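# Press the gauge pin on the magnet-marked post

## Task

Find the single post on the checking fixture that has a yellow magnet on it, press that post's gauge pin fully home and keep it there for about one second (it may spring back out afterwards), without disturbing the other three pins or moving the magnet.

## Robot and tools

Robot: two UR20-type arms, left_arm and right_arm, each ending in a Robotiq 2F-85 two-finger gripper with a camera on the wrist. In the scene frame the origin sits at table height midway between the nominal bases, +z points up, +x points out over the table, and left_arm is on the +y side. Calibrated base positions: left_arm near (+0.060, +0.928, 0) m, right_arm near (-0.064, -0.817, 0) m, both rotated only slightly about z. Each arm reports its hand pose, velocities and targets in its own base frame. Offsets, however, are measured along the axes of that arm's current Hand target. The gripper's fingers point along its +z, open and close along its y, and a camera block sticks out about 10 cm toward its +x. end_effector_position is the point between the closed pads; closed fingertips extend about 19 mm past it.

Row layout, used by execute_actions and move: one flat list of 18 numbers covering both arms. The first 9 are left_arm dx, dy, dz, rx, ry, rz, then left_gripper position, force_limit, speed. The last 9 are the same for the right arm. Pose numbers are offsets, not absolute poses, counted from the arm's Hand target at the start of the action or move, in that target's own axes. The scale is 1.0 = 0.6 m or 180 degrees, and the range is -1 to 1. rx, ry, rz together form a single rotation vector. To leave an arm where it is, send zeros for its six pose numbers and repeat its last gripper numbers, because a 0 in a gripper slot is itself a command. Gripper position: +1 is fully open (85 mm), about -0.8 is where the pads meet, and -1 closes until something blocks it. force_limit and speed are also in -1..1 (speed -1 is about 20 mm/s, +1 about 150 mm/s). Both begin at +1.

execute_actions(actions, cameras): actions is a list of actions. Each action is up to 15 rows, each row lasting one 1/30 s step; if fewer rows are given, the last row repeats until 15 steps have passed. Every row in an action counts from the same start pose, so sending the same offset again moves the arm further. An empty list just returns the current state and images.

move(target, speed, blend, stop_force, zero, blocking, cameras): drives each gripper in a straight line to its target offset. target is one 18-number row or a list of up to 15 rows, and each row counts from the same Hand targets. speed is in m/s, from 0.002 to 0.5 (default 0.25). blend is in metres and rounds corners in a list. stop_force is in N, from 6 to 120, one value for both arms; an arm's path ends once its wrist sensor feels that much push against its motion. It is unreliable when the gripper is also rotating, and should be left out when backing away from a contact. zero (default true) re-zeros the sensor before the move. blocking=false returns after 0.5 s and cannot be combined with stop_force. Moves do not steer around obstacles. Avoid paths close to an arm's own base. The result line "move:" reports done, off_target, moving, held or fault, plus limits such as paced or held.

wait(seconds 0..10) holds the current commands in place. stop() brakes a running move. zoom_image(camera cam_left_wrist or cam_right_wrist, region [x0,y0,x1,y1] pixels, at most 504x504) gives a closer look at the latest image. Both images are 896x504. zero_wrist_force(arm) re-zeros that arm's force sensor. read_manual gives licence text only. finished_scene(scene) ends the scene for good, so call it only after the pin has been held in.

Results report each arm's end-effector pose, Hand target (the last command after clipping; later offsets count from it), joint positions and torques, wrist force and torque (in the gripper's own axes, plus the peak since the previous reading), gripper position_measured in counts (3 open, 230 pads together) and object_status (0 moving, 1 blocked while opening, 2 blocked while closing, i.e. gripping, 3 reached target). A joint velocities line reading "within noise" means the arm is at rest.

Motion limits: each control step the commanded pose is clipped to within 150 mm and 16 degrees of where the gripper actually is. Motion trails commands by about 0.2 s. A gripper can come to rest short of its target. The next command, even all zeros, asks for the target again; if the gripper still falls short, add the missing distance as an offset.

What to avoid: the arms are stiff. So push the pin slowly, with stop_force, and command only a little past the contact. Next, watch the wrist force and back off by commanding the target back past the gripper. A press only needs to last about a second before moving off. Do not let the two arms collide. Do not knock the magnet, the other pins or the fixture, and never let anything fall off the table. Hot motors (a MOTOR HOT line, braking at 85 °C) come from long pushes or holding the arm stretched out. Time spent thinking lets the simulation keep running.

Each tool is called after "Call:" in YAML: its name, and indented under it one key for each argument.

## Session

Call:
execute_actions:
  actions: []

Scene clock: 0.00 s.
left_arm: end_effector_position=(+1.6020, +0.5513, +0.3701) position_measured=3 object_status=3 end_effector_quat_wxyz=(-0.049, +0.940, +0.190, +0.279) | right_arm: end_effector_position=(+0.4481, +0.4679, +0.3319) position_measured=3 object_status=3 end_effector_quat_wxyz=(-0.272, +0.502, +0.649, +0.503)
Joint positions: left_arm=[0.193 -0.686 0.985 -2.439 -1.472 -3.319] | right_arm=[4.007 -1.969 -2.772 1.193 2.076 2.519]
Joint velocities: within noise
Joint torques (N m): no reading
Motor temperatures (°C): left_arm=[24 35 26 39 34 34] | right_arm=[28 36 36 37 34 38]
Wrist force (N): no reading
Wrist torque (N m): no reading
Wrist force, peak (N): no reading
Hand target: left_arm +1.6020, +0.5513, +0.3701; -0.049, +0.940, +0.190, +0.279 | right_arm +0.4481, +0.4679, +0.3319; -0.272, +0.502, +0.649, +0.503
Tool commands: left_gripper/position=+1.0 left_gripper/force_limit=+1.0 left_gripper/speed=+1.0 right_gripper/position=+1.0 right_gripper/force_limit=+1.0 right_gripper/speed=+1.0
camera_calibration:
cam_left_wrist: T_world_to_cam=[[0.280293, -0.958412, -0.0536799, 0.116052], [-0.933418, -0.259082, -0.248208, 1.75325], [0.223978, 0.119677, -0.967218, 0.0591769], [0, 0, 0, 1]] pos_world=[1.59073, 0.558378, 0.498636]
cam_right_wrist: T_world_to_cam=[[0.956599, -0.136766, 0.25732, -0.433429], [0.120666, -0.61786, -0.776974, 0.502416], [0.265252, 0.774302, -0.574541, -0.162497], [0, 0, 0, 1]] pos_world=[0.397096, 0.376966, 0.408533]

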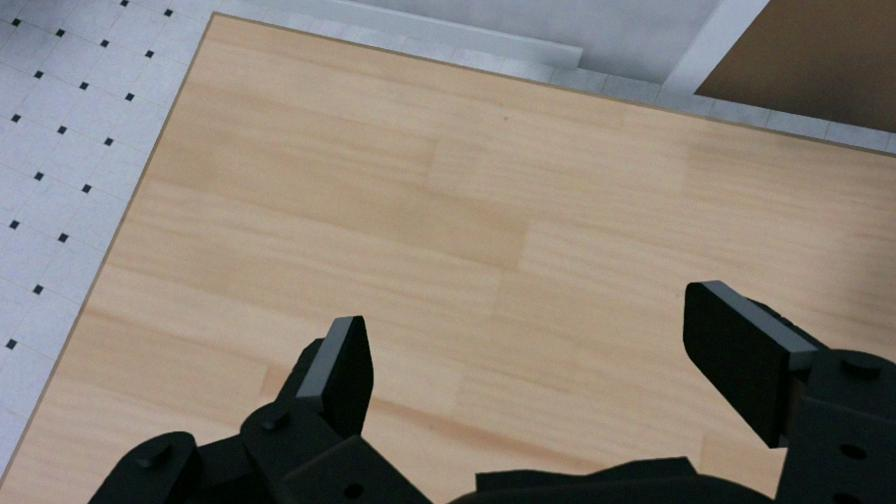

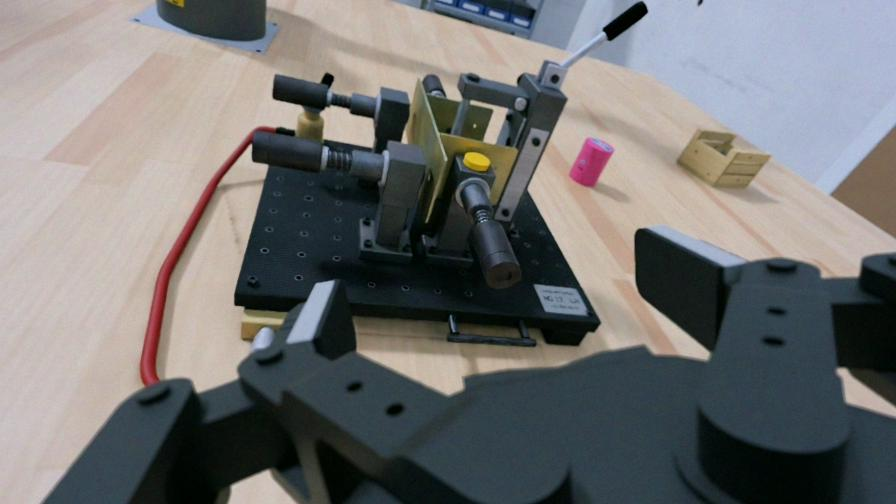

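Call:
move:
  target: [0,0,0,0,0,0,1,1,1,-0.187,0.148,-0.012,0.0271,0.121,0.122,-1,-1,0]
  cameras: ["cam_right_wrist"]

Call:
zoom_image:
  camera: "cam_right_wrist"
  region: [220, 0, 670, 300]

Scene clock: 2.17 s.
left_arm: end_effector_position=(+1.6020, +0.5513, +0.3701) position_measured=3 object_status=3 end_effector_quat_wxyz=(-0.049, +0.940, +0.190, +0.279) | right_arm: end_effector_position=(+0.5091, +0.4411, +0.3004) position_measured=232 object_status=3 end_effector_quat_wxyz=(-0.387, +0.508, +0.582, +0.503)
Joint positions: left_arm=[0.193 -0.686 0.985 -2.439 -1.472 -3.319] | right_arm=[3.779 -2.193 -2.644 1.397 2.419 2.717]
Joint velocities: within noise
Joint torques (N m): left_arm=[5.53 -275.43 -106.9 -11.51 1.75 -0.09] | right_arm=[19.71 153.53 -19.62 1.1 -3.9 -7.18]
Motor temperatures (°C): left_arm=[24 35 26 39 34 34] | right_arm=[28 36 36 37 34 38]
Wrist force (N): left_arm=[0.1 -0.3 -0.2] | right_arm=[-1.6 -0.3 -0.3]
Wrist torque (N m): left_arm=[-0.06 -0.02 0.00] | right_arm=[-0.13 0.49 -0.25]
Wrist force, peak (N): left_arm=[0.4 -0.4 -0.3] | right_arm=[-12.8 8.1 -1.2]
Hand target: left_arm +1.6020, +0.5513, +0.3701; -0.049, +0.940, +0.190, +0.279 | right_arm +0.5091, +0.4411, +0.3005; -0.386, +0.508, +0.582, +0.503 (not the last commanded pose)
Off the commanded pose: left_arm 0.000 m, 0 deg | right_arm 0.070 m, 16 deg.
move: held (right_arm; a check stopped the path); limits=held
pose unreachable (right arm): on one or more control steps of this call, first in action 0 (counted from 0), this arm could not follow its commanded pose, so it was not sent that pose on those steps. It may still have moved: this result reports where it is.
cause: moving toward the commanded pose would bring two parts of the arm too close to each other (its gripper and another part of the arm, with joints 4 (wrist 1) to 6 (wrist 3) between them).
camera_calibration:
cam_right_wrist: T_world_to_cam=[[0.991047, -0.125054, 0.0467586, -0.446785], [-0.0168787, -0.464771, -0.88527, 0.489099], [0.132439, 0.876555, -0.462721, -0.187078], [0, 0, 0, 1]] pos_world=[0.475817, 0.335431, 0.367311]
Images, in order (width x height): cam_right_wrist 896x504.

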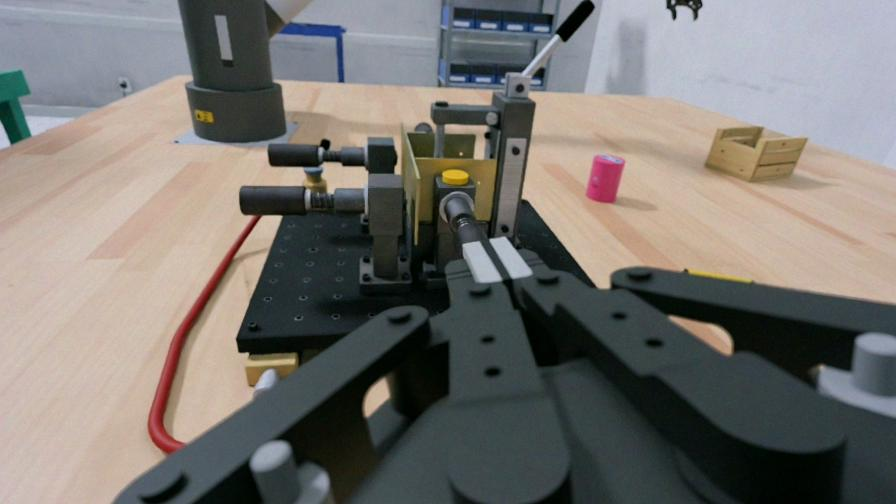

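Scaled by 1.120 from the camera's 896x504 image, which has a finer 1280x720 frame.

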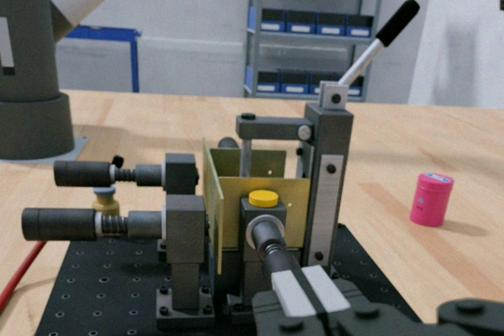

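Call:
move:
  target: [0,0,0,0,0,0,1,1,1,-0.046,0.081,0.282,0.0234,0.0647,0.0595,-1,-1,0]
  cameras: ["cam_right_wrist"]

Call:
zoom_image:
  camera: "cam_right_wrist"
  region: [220, 50, 670, 350]

Scene clock: 4.17 s.
left_arm: end_effector_position=(+1.6020, +0.5513, +0.3701) position_measured=3 object_status=3 end_effector_quat_wxyz=(-0.049, +0.940, +0.190, +0.279) | right_arm: end_effector_position=(+0.5330, +0.5036, +0.2802) position_measured=232 object_status=3 end_effector_quat_wxyz=(-0.435, +0.503, +0.557, +0.499)
Joint positions: left_arm=[0.193 -0.686 0.985 -2.439 -1.472 -3.319] | right_arm=[3.824 -2.279 -2.537 1.482 2.432 2.875]
Joint velocities: within noise
Joint torques (N m): left_arm=[3.02 -277.7 -107.43 -11.49 1.57 -0.22] | right_arm=[-23.36 159.94 -16.22 -0.01 -3.19 -7.42]
Motor temperatures (°C): left_arm=[24 35 26 39 34 34] | right_arm=[28 36 36 37 34 38]
Wrist force (N): left_arm=[0.0 0.1 -0.1] | right_arm=[0.4 -0.8 -0.2]
Wrist torque (N m): left_arm=[0.02 0.00 -0.01] | right_arm=[-0.28 0.04 -0.36]
Wrist force, peak (N): left_arm=[-0.3 -0.1 -0.4] | right_arm=[-8.7 7.3 15.1]
Hand target: left_arm +1.6020, +0.5513, +0.3701; -0.049, +0.940, +0.190, +0.279 | right_arm +0.5330, +0.5036, +0.2803; -0.435, +0.503, +0.557, +0.499 (not the last commanded pose)
Off the commanded pose: left_arm 0.000 m, 0 deg | right_arm 0.108 m, 10 deg.
move: held (right_arm; a check stopped the path); limits=held
pose unreachable (right arm): on one or more control steps of this call, first in action 0 (counted from 0), this arm could not follow its commanded pose, so it was not sent that pose on those steps. It may still have moved: this result reports where it is.
cause: moving toward the commanded pose would bring two parts of the arm too close to each other (its gripper and another part of the arm, with joints 4 (wrist 1) to 6 (wrist 3) between them).
camera_calibration:
cam_right_wrist: T_world_to_cam=[[0.995013, -0.0929921, -0.0360866, -0.456711], [-0.0705482, -0.400308, -0.913661, 0.504766], [0.0705175, 0.91165, -0.404872, -0.255275], [0, 0, 0, 1]] pos_world=[0.508045, 0.392313, 0.34135]
Images, in order (width x height): cam_right_wrist 896x504.

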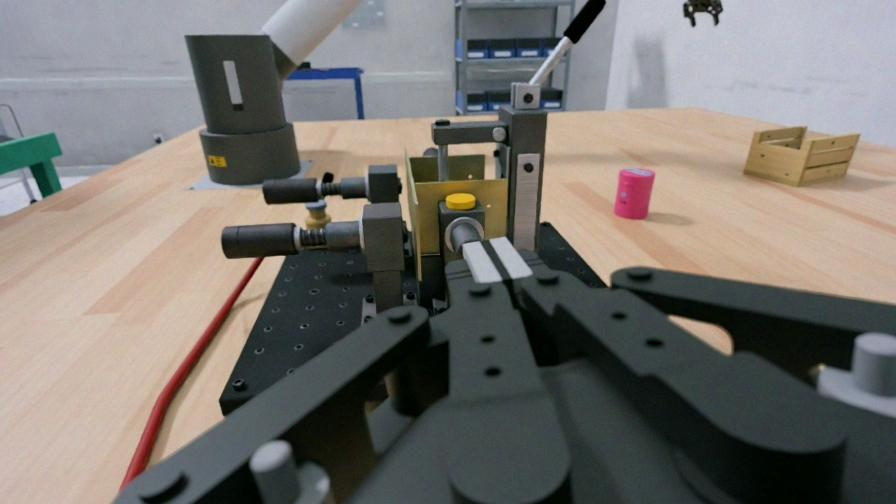

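Scaled by 1.120 from the camera's 896x504 image, which has a finer 1280x720 frame.

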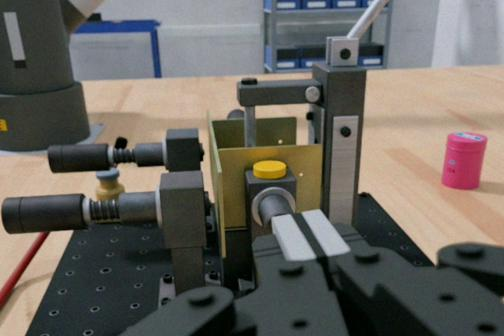

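Call:
move:
  target:
    - [0,0,0,0,0,0,1,1,1,-0.019,0.050,0.164,0,0,0,-1,-1,0]
    - [0,0,0,0,0,0,1,1,1,-0.185,0.030,0.186,0,0,0,-1,-1,0]
  blend: 0.03
  cameras: ["cam_right_wrist"]

Call:
zoom_image:
  camera: "cam_right_wrist"
  region: [320, 120, 620, 320]

Scene clock: 6.20 s.
left_arm: end_effector_position=(+1.6020, +0.5513, +0.3701) position_measured=3 object_status=3 end_effector_quat_wxyz=(-0.049, +0.940, +0.190, +0.279) | right_arm: end_effector_position=(+0.5652, +0.5996, +0.1688) position_measured=232 object_status=3 end_effector_quat_wxyz=(-0.434, +0.503, +0.557, +0.498)
Joint positions: left_arm=[0.193 -0.686 0.985 -2.439 -1.472 -3.319] | right_arm=[3.915 -2.467 -2.405 1.551 2.343 2.897]
Joint velocities: within noise
Joint torques (N m): left_arm=[-1.08 -275.44 -109.17 -11.6 2.96 0.46] | right_arm=[3.01 154.24 -8 6.82 1.46 -0.89]
Motor temperatures (°C): left_arm=[24 35 26 39 34 34] | right_arm=[28 36 36 37 34 38]
Wrist force (N): left_arm=[0.1 0.0 -0.2] | right_arm=[1.4 -0.9 0.0]
Wrist torque (N m): left_arm=[0.00 -0.02 -0.01] | right_arm=[-0.34 -0.04 -0.27]
Wrist force, peak (N): left_arm=[0.5 -0.2 -0.2] | right_arm=[-5.7 -1.0 1.8]
Hand target: left_arm +1.6020, +0.5513, +0.3701; -0.049, +0.940, +0.190, +0.279 | right_arm +0.5652, +0.5996, +0.1688; -0.434, +0.503, +0.557, +0.498 (not the last commanded pose)
Tool commands: left_gripper/position=+1.0 left_gripper/force_limit=+1.0 left_gripper/speed=+1.0 right_gripper/position=-1.0 right_gripper/force_limit=-1.0 right_gripper/speed=+0.003922
Off the commanded pose: left_arm 0.000 m, 0 deg | right_arm 0.010 m, 0 deg.
FORCE FAULT: contact force on the right arm reached its limit, and that arm stopped. The contact can be on any part of that arm, not only on its tool. That arm's remaining commands of this call were not run. That arm is still stopped at the end of this call. That arm stays stopped for about 10 more seconds. Until then a move that you send moves the other arm only, and its call returns only when the move has ended. Once the stop has ended, the next robot result says so. If the stop ends while you think or write, that arm runs what you send next, counted from a new Hand target: where the arm stands when the stop ends. While its stop runs, that arm takes no new command, but its gripper still runs the gripper command that each later call begins with. Until it ends, the stop uses up actions while you think or wait. An arm that is not stopped still takes commands.
move: fault (right_arm)
camera_calibration:
cam_right_wrist: T_world_to_cam=[[0.99505, -0.0925065, -0.0363112, -0.484186], [-0.0707468, -0.402789, -0.912554, 0.445113], [0.0697915, 0.910606, -0.40734, -0.388718], [0, 0, 0, 1]] pos_world=[0.540409, 0.488465, 0.230268]
Images, in order (width x height): cam_right_wrist 896x504.

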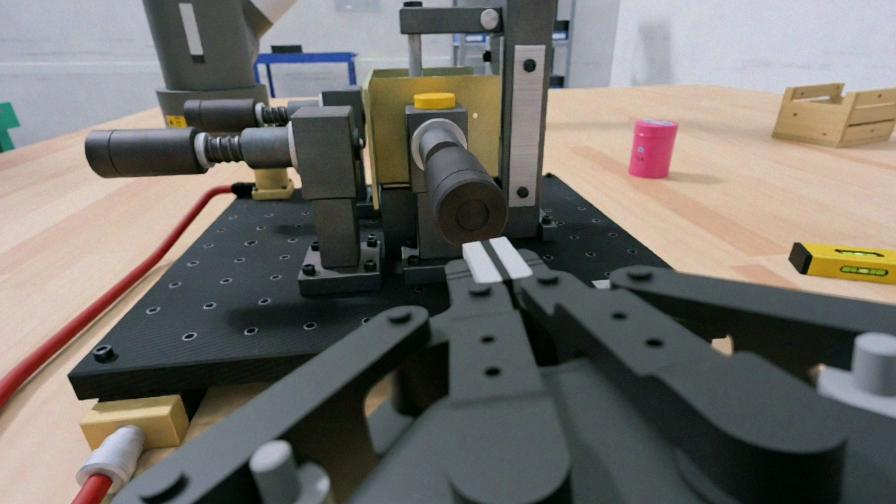

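Scaled by 1.680 from the camera's 896x504 image, which has a finer 1280x720 frame.

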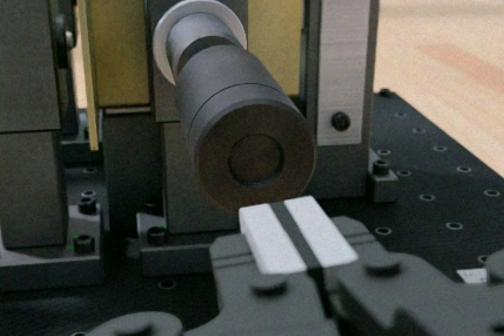

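Call:
wait:
  seconds: 9.5
  cameras: []

Call:
wait:
  seconds: 1
  cameras: []

Call:
move:
  target: [0,0,0,0,0,0,1,1,1,0.084,0.015,0.006,0.0085,-0.0718,-0.0012,-1,-1,0]
  speed: 0.15
  cameras: ["cam_right_wrist"]

Scene clock: 16.63 s.
left_arm: end_effector_position=(+1.6020, +0.5513, +0.3701) position_measured=3 object_status=3 end_effector_quat_wxyz=(-0.049, +0.940, +0.190, +0.279) | right_arm: end_effector_position=(+0.5652, +0.5996, +0.1688) position_measured=232 object_status=3 end_effector_quat_wxyz=(-0.434, +0.503, +0.557, +0.498)
Joint positions: left_arm=[0.193 -0.686 0.985 -2.439 -1.472 -3.319] | right_arm=[3.915 -2.467 -2.405 1.551 2.343 2.897]
Joint velocities: within noise
Joint torques (N m): left_arm=[5.35 -289.57 -118.41 -11.04 5.83 2.46] | right_arm=[-1.03 157.77 -5.55 7.37 1.16 -0.75]
Motor temperatures (°C): left_arm=[24 35 26 39 34 34] | right_arm=[28 35 36 37 34 38]
Wrist force (N): left_arm=[0.2 -0.1 -0.1] | right_arm=[1.4 -1.1 0.0]
Wrist torque (N m): left_arm=[-0.02 -0.04 -0.01] | right_arm=[-0.37 -0.03 -0.27]
Wrist force, peak (N): left_arm=[0.1 0.5 -0.3] | right_arm=[1.7 -1.3 0.2]
Hand target: left_arm +1.6020, +0.5513, +0.3701; -0.049, +0.940, +0.190, +0.279 | right_arm +0.5652, +0.5996, +0.1688; -0.434, +0.503, +0.557, +0.498 (not the last commanded pose)
Tool commands: left_gripper/position=+1.0 left_gripper/force_limit=+1.0 left_gripper/speed=+1.0 right_gripper/position=-1.0 right_gripper/force_limit=-1.0 right_gripper/speed=+0.003922
Off the commanded pose: left_arm 0.000 m, 0 deg | right_arm 0.010 m, 0 deg.
FORCE FAULT, CONTINUED: the right arm's stop, for the force fault that an earlier result reported, is over. The rest of the stop counts as 20 of the actions that you can send in this scene. That arm's target is now where it stood when the stop ended, not its last command. That arm accepts commands again.
wait: 9.50 s; at rest from the start
No camera images: "cameras" was empty.

Scene clock: 17.63 s.
left_arm: end_effector_position=(+1.6020, +0.5513, +0.3701) position_measured=3 object_status=3 end_effector_quat_wxyz=(-0.049, +0.940, +0.190, +0.279) | right_arm: end_effector_position=(+0.5652, +0.5996, +0.1688) position_measured=232 object_status=3 end_effector_quat_wxyz=(-0.434, +0.503, +0.557, +0.498)
Joint positions: left_arm=[0.193 -0.686 0.985 -2.439 -1.472 -3.319] | right_arm=[3.915 -2.467 -2.405 1.551 2.343 2.897]
Joint velocities: within noise
Joint torques (N m): left_arm=[9.56 -287.23 -117.26 -11.17 6.43 2.25] | right_arm=[1.45 165.1 -6.55 6 1.06 -0.29]
Motor temperatures (°C): left_arm=[24 35 26 39 34 34] | right_arm=[28 35 36 37 34 38]
Wrist force (N): left_arm=[0.0 -0.2 0.0] | right_arm=[1.4 -0.9 -0.2]
Wrist torque (N m): left_arm=[-0.04 -0.01 -0.01] | right_arm=[-0.34 -0.04 -0.27]
Wrist force, peak (N): left_arm=[0.5 0.1 -0.2] | right_arm=[1.4 -1.4 -0.2]
Hand target: left_arm +1.6020, +0.5513, +0.3701; -0.049, +0.940, +0.190, +0.279 | right_arm +0.5652, +0.5996, +0.1688; -0.434, +0.503, +0.557, +0.498 (not the last commanded pose)
Tool commands: left_gripper/position=+1.0 left_gripper/force_limit=+1.0 left_gripper/speed=+1.0 right_gripper/position=-1.0 right_gripper/force_limit=-1.0 right_gripper/speed=+0.003922
Off the commanded pose: left_arm 0.000 m, 0 deg | right_arm 0.010 m, 0 deg.
wait: 1.00 s; at rest by 0.17 s
No camera images: "cameras" was empty.

Scene clock: 19.07 s.
left_arm: end_effector_position=(+1.6020, +0.5513, +0.3701) position_measured=3 object_status=3 end_effector_quat_wxyz=(-0.049, +0.940, +0.190, +0.279) | right_arm: end_effector_position=(+0.5684, +0.6097, +0.2190) position_measured=232 object_status=3 end_effector_quat_wxyz=(-0.375, +0.549, +0.610, +0.431)
Joint positions: left_arm=[0.193 -0.686 0.985 -2.439 -1.472 -3.319] | right_arm=[3.945 -2.221 -2.48 1.09 2.264 2.706]
Joint velocities: within noise
Joint torques (N m): left_arm=[7.7 -289.18 -118.26 -10.6 5.15 1.87] | right_arm=[20.28 163.14 -2.51 2.05 -2.95 -7.77]
Motor temperatures (°C): left_arm=[24 35 26 39 34 34] | right_arm=[28 35 36 37 34 38]
Wrist force (N): left_arm=[0.0 0.1 0.2] | right_arm=[-0.5 1.0 0.5]
Wrist torque (N m): left_arm=[0.02 0.00 0.00] | right_arm=[0.22 0.34 -0.18]
Wrist force, peak (N): left_arm=[-0.2 0.5 0.0] | right_arm=[1.4 1.5 -0.5]
Hand target: left_arm +1.6020, +0.5513, +0.3701; -0.049, +0.940, +0.190, +0.279 | right_arm +0.5684, +0.6097, +0.2191; -0.374, +0.549, +0.610, +0.431
Off the commanded pose: left_arm 0.000 m, 0 deg | right_arm 0.000 m, 0 deg.
move: done
camera_calibration:
cam_right_wrist: T_world_to_cam=[[0.995069, -0.0980971, -0.0146586, -0.48588], [-0.0707079, -0.597933, -0.798421, 0.589129], [0.069558, 0.795521, -0.601921, -0.264709], [0, 0, 0, 1]] pos_world=[0.543552, 0.515178, 0.303917]
Images, in order (width x height): cam_right_wrist 896x504.

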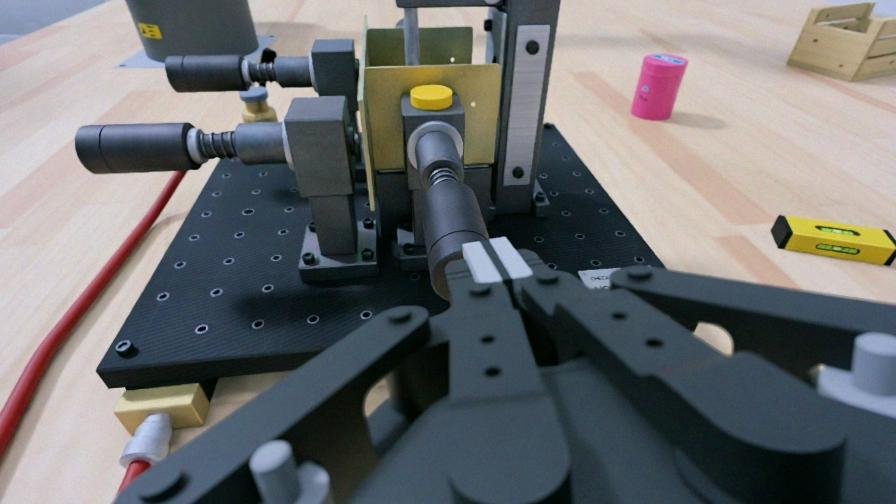

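Call:
move:
  target: [0,0,0,0,0,0,1,1,1,-0.07,-0.0115,0.106,0,0,0,-1,-1,0]
  speed: 0.1
  stop_force: 15
  cameras: ["cam_right_wrist"]

Call:
zoom_image:
  camera: "cam_right_wrist"
  region: [320, 120, 620, 320]

Scene clock: 21.53 s.
left_arm: end_effector_position=(+1.6020, +0.5513, +0.3701) position_measured=3 object_status=3 end_effector_quat_wxyz=(-0.049, +0.940, +0.190, +0.279) | right_arm: end_effector_position=(+0.5675, +0.6546, +0.1571) position_measured=232 object_status=3 end_effector_quat_wxyz=(-0.374, +0.549, +0.610, +0.431)
Joint positions: left_arm=[0.193 -0.686 0.985 -2.439 -1.472 -3.319] | right_arm=[3.996 -2.335 -2.434 1.177 2.219 2.734]
Joint velocities: within noise
Joint torques (N m): left_arm=[7.92 -285.52 -120 -10.48 5.67 2.17] | right_arm=[21.22 134.25 16.58 13.19 -2.68 5.09]
Motor temperatures (°C): left_arm=[24 35 26 38 34 34] | right_arm=[28 35 36 37 34 38]
Wrist force (N): left_arm=[0.3 0.0 0.1] | right_arm=[-1.2 -0.4 0.2]
Wrist torque (N m): left_arm=[0.00 -0.05 0.00] | right_arm=[-0.08 0.37 -0.10]
Wrist force, peak (N): left_arm=[-0.1 -0.6 0.1] | right_arm=[-1.7 -0.2 1.7]
Hand target: left_arm +1.6020, +0.5513, +0.3701; -0.049, +0.940, +0.190, +0.279 | right_arm +0.5675, +0.6546, +0.1571; -0.374, +0.549, +0.610, +0.431
Off the commanded pose: left_arm 0.000 m, 0 deg | right_arm 0.000 m, 0 deg.
move: done
camera_calibration:
cam_right_wrist: T_world_to_cam=[[0.995071, -0.0980832, -0.0146157, -0.481512], [-0.0706687, -0.597975, -0.798394, 0.566448], [0.0695692, 0.795491, -0.601958, -0.337617], [0, 0, 0, 1]] pos_world=[0.542657, 0.560065, 0.24198]
Images, in order (width x height): cam_right_wrist 896x504.

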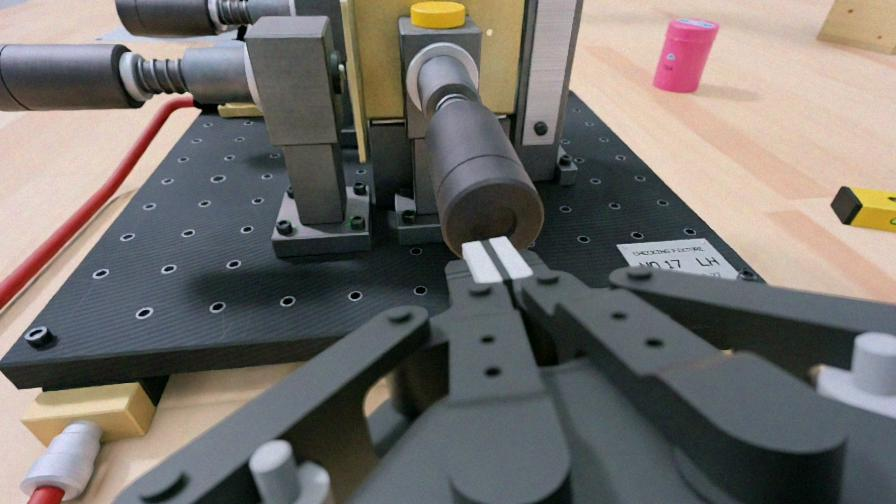

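Scaled by 1.680 from the camera's 896x504 image, which has a finer 1280x720 frame.

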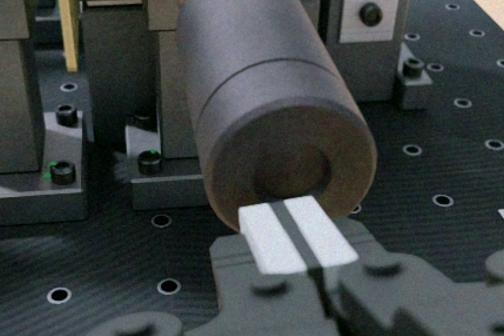

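Call:
move:
  target: [0,0,0,0,0,0,1,1,1,0.0407,0.0007,0.1094,0,0,0,-1,-1,0]
  speed: 0.02
  stop_force: 50
  cameras: ["cam_right_wrist"]

Scene clock: 24.57 s.
left_arm: end_effector_position=(+1.6020, +0.5513, +0.3701) position_measured=3 object_status=3 end_effector_quat_wxyz=(-0.049, +0.940, +0.190, +0.279) | right_arm: end_effector_position=(+0.5670, +0.6807, +0.1571) position_measured=232 object_status=3 end_effector_quat_wxyz=(-0.374, +0.549, +0.610, +0.431)
Joint positions: left_arm=[0.193 -0.686 0.985 -2.439 -1.472 -3.319] | right_arm=[4.023 -2.335 -2.413 1.164 2.194 2.749]
Joint velocities: within noise
Joint torques (N m): left_arm=[8.75 -286.9 -117.21 -10.55 4.99 2.4] | right_arm=[12.6 150.89 13.01 11.46 8.29 -6.44]
Motor temperatures (°C): left_arm=[24 35 26 38 34 34] | right_arm=[28 35 36 37 34 38]
Wrist force (N): left_arm=[0.1 -0.1 -0.1] | right_arm=[-10.1 2.0 -33.2]
Wrist torque (N m): left_arm=[-0.02 -0.02 -0.01] | right_arm=[-0.26 0.47 -0.03]
Wrist force, peak (N): left_arm=[0.3 0.0 -0.6] | right_arm=[-31.8 -0.1 -129.6]
Hand target: left_arm +1.6020, +0.5513, +0.3701; -0.049, +0.940, +0.190, +0.279 | right_arm +0.5670, +0.6807, +0.1571; -0.374, +0.549, +0.610, +0.431 (not the last commanded pose)
Off the commanded pose: left_arm 0.000 m, 0 deg | right_arm 0.044 m, 0 deg.
move: contact (right_arm)
camera_calibration:
cam_right_wrist: T_world_to_cam=[[0.995072, -0.0980697, -0.0146092, -0.478449], [-0.0706543, -0.597963, -0.798404, 0.582027], [0.0695635, 0.795502, -0.601945, -0.358386], [0, 0, 0, 1]] pos_world=[0.542145, 0.586206, 0.241974]
Images, in order (width x height): cam_right_wrist 896x504.

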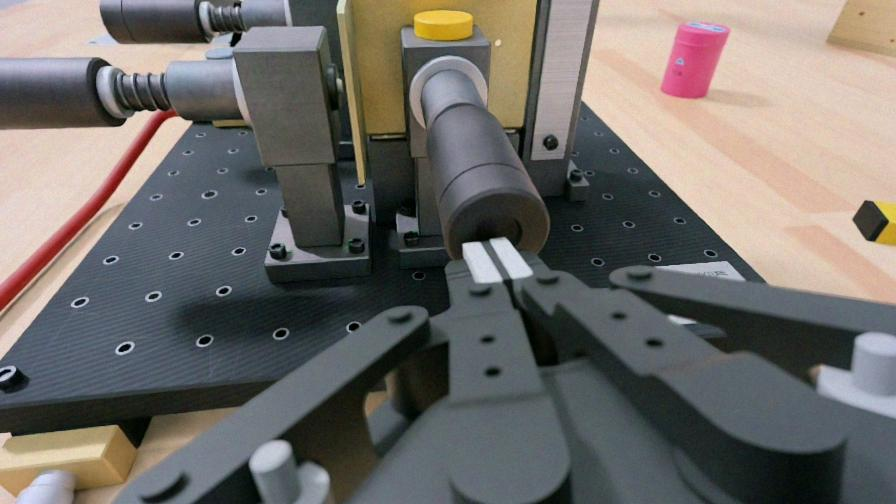

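Call:
move:
  target: [0,0,0,0,0,0,1,1,1,0.0003,0,0.0008,0,0,0,-1,-1,0]
  speed: 0.005
  cameras: []

Scene clock: 25.43 s.
left_arm: end_effector_position=(+1.6020, +0.5513, +0.3701) position_measured=3 object_status=3 end_effector_quat_wxyz=(-0.049, +0.940, +0.190, +0.279) | right_arm: end_effector_position=(+0.5670, +0.6810, +0.1571) position_measured=232 object_status=3 end_effector_quat_wxyz=(-0.374, +0.549, +0.610, +0.431)
Joint positions: left_arm=[0.193 -0.686 0.985 -2.439 -1.472 -3.319] | right_arm=[4.023 -2.335 -2.413 1.164 2.193 2.749]
Joint velocities: within noise
Joint torques (N m): left_arm=[6.33 -290.61 -116.28 -10.34 5.13 2.44] | right_arm=[78.35 144.91 67.19 -0.28 0.73 5.8]
Motor temperatures (°C): left_arm=[24 35 26 38 34 34] | right_arm=[28 35 36 37 34 38]
Wrist force (N): left_arm=[0.0 -0.1 -0.1] | right_arm=[-22.1 0.0 -80.7]
Wrist torque (N m): left_arm=[-0.03 -0.01 -0.01] | right_arm=[-0.23 0.56 -0.04]
Wrist force, peak (N): left_arm=[0.6 -0.1 0.1] | right_arm=[-22.1 0.0 -80.7]
Hand target: left_arm +1.6020, +0.5513, +0.3701; -0.049, +0.940, +0.190, +0.279 | right_arm +0.5669, +0.6812, +0.1571; -0.374, +0.549, +0.610, +0.431
Off the commanded pose: left_arm 0.000 m, 0 deg | right_arm 0.000 m, 0 deg.
move: done
No camera images: "cameras" was empty.

Hard stop (84 N, steep). Hold, then retreat.

Call:
wait:
  seconds: 1.2
  cameras: []

Call:
move:
  target: [0,0,0,0,0,0,1,1,1,-0.0407,-0.0007,-0.1094,0,0,0,-1,-1,0]
  speed: 0.06
  cameras: ["cam_right_wrist"]

Scene clock: 27.00 s.
left_arm: end_effector_position=(+1.6020, +0.5513, +0.3701) position_measured=3 object_status=3 end_effector_quat_wxyz=(-0.049, +0.940, +0.190, +0.279) | right_arm: end_effector_position=(+0.5669, +0.6812, +0.1571) position_measured=232 object_status=3 end_effector_quat_wxyz=(-0.374, +0.549, +0.610, +0.431)
Joint positions: left_arm=[0.193 -0.686 0.985 -2.439 -1.472 -3.319] | right_arm=[4.024 -2.335 -2.412 1.164 2.193 2.749]
Joint velocities: within noise
Joint torques (N m): left_arm=[8.34 -288.23 -117.9 -10.67 5.38 2.04] | right_arm=[88.98 139.51 79.91 -2.1 1.35 5.75]
Motor temperatures (°C): left_arm=[24 35 26 38 34 34] | right_arm=[28 35 36 37 34 38]
Wrist force (N): left_arm=[0.2 0.0 -0.1] | right_arm=[-32.0 -2.0 -112.1]
Wrist torque (N m): left_arm=[0.00 -0.03 -0.01] | right_arm=[-0.23 0.76 -0.05]
Wrist force, peak (N): left_arm=[0.0 -0.2 -0.6] | right_arm=[-31.9 -1.7 -112.4]
Hand target: left_arm +1.6020, +0.5513, +0.3701; -0.049, +0.940, +0.190, +0.279 | right_arm +0.5669, +0.6812, +0.1571; -0.374, +0.549, +0.610, +0.431
Tool commands: left_gripper/position=+1.0 left_gripper/force_limit=+1.0 left_gripper/speed=+1.0 right_gripper/position=-1.0 right_gripper/force_limit=-1.0 right_gripper/speed=+0.0
Off the commanded pose: left_arm 0.000 m, 0 deg | right_arm 0.000 m, 0 deg.
wait: 1.20 s; at rest from the start
No camera images: "cameras" was empty.

Scene clock: 28.53 s.
left_arm: end_effector_position=(+1.6020, +0.5513, +0.3701) position_measured=3 object_status=3 end_effector_quat_wxyz=(-0.049, +0.940, +0.190, +0.279) | right_arm: end_effector_position=(+0.5683, +0.6114, +0.1571) position_measured=232 object_status=3 end_effector_quat_wxyz=(-0.374, +0.549, +0.610, +0.431)
Joint positions: left_arm=[0.193 -0.686 0.985 -2.439 -1.472 -3.319] | right_arm=[3.947 -2.336 -2.467 1.194 2.262 2.707]
Joint velocities: within noise
Joint torques (N m): left_arm=[10.05 -284.79 -116.69 -10.58 4.99 2.34] | right_arm=[-16.49 129.09 -10.92 13.42 7.37 -7.61]
Motor temperatures (°C): left_arm=[24 35 26 38 34 34] | right_arm=[28 35 36 37 34 38]
Wrist force (N): left_arm=[0.0 -0.1 -0.1] | right_arm=[-0.6 -0.5 0.1]
Wrist torque (N m): left_arm=[-0.03 0.00 0.00] | right_arm=[-0.07 0.27 -0.18]
Wrist force, peak (N): left_arm=[0.4 0.0 -0.2] | right_arm=[-31.9 -1.9 -112.4]
Hand target: left_arm +1.6020, +0.5513, +0.3701; -0.049, +0.940, +0.190, +0.279 | right_arm +0.5683, +0.6112, +0.1571; -0.374, +0.549, +0.610, +0.431
Off the commanded pose: left_arm 0.000 m, 0 deg | right_arm 0.000 m, 0 deg.
move: done
camera_calibration:
cam_right_wrist: T_world_to_cam=[[0.995069, -0.0981031, -0.014627, -0.486552], [-0.0706903, -0.59798, -0.798387, 0.54072], [0.0695777, 0.795484, -0.601966, -0.303309], [0, 0, 0, 1]] pos_world=[0.543479, 0.516885, 0.242006]
Images, in order (width x height): cam_right_wrist 896x504.

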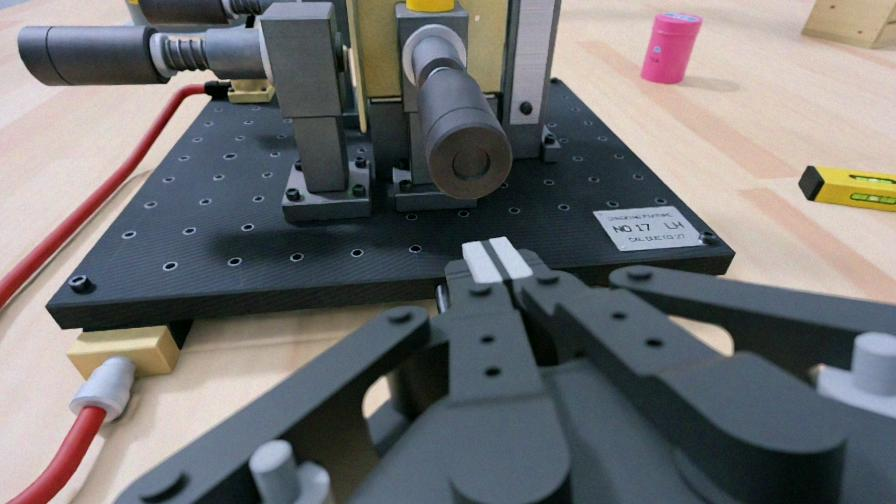

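Call:
finished_scene:
  scene: 2

The scene is finished: the task was done.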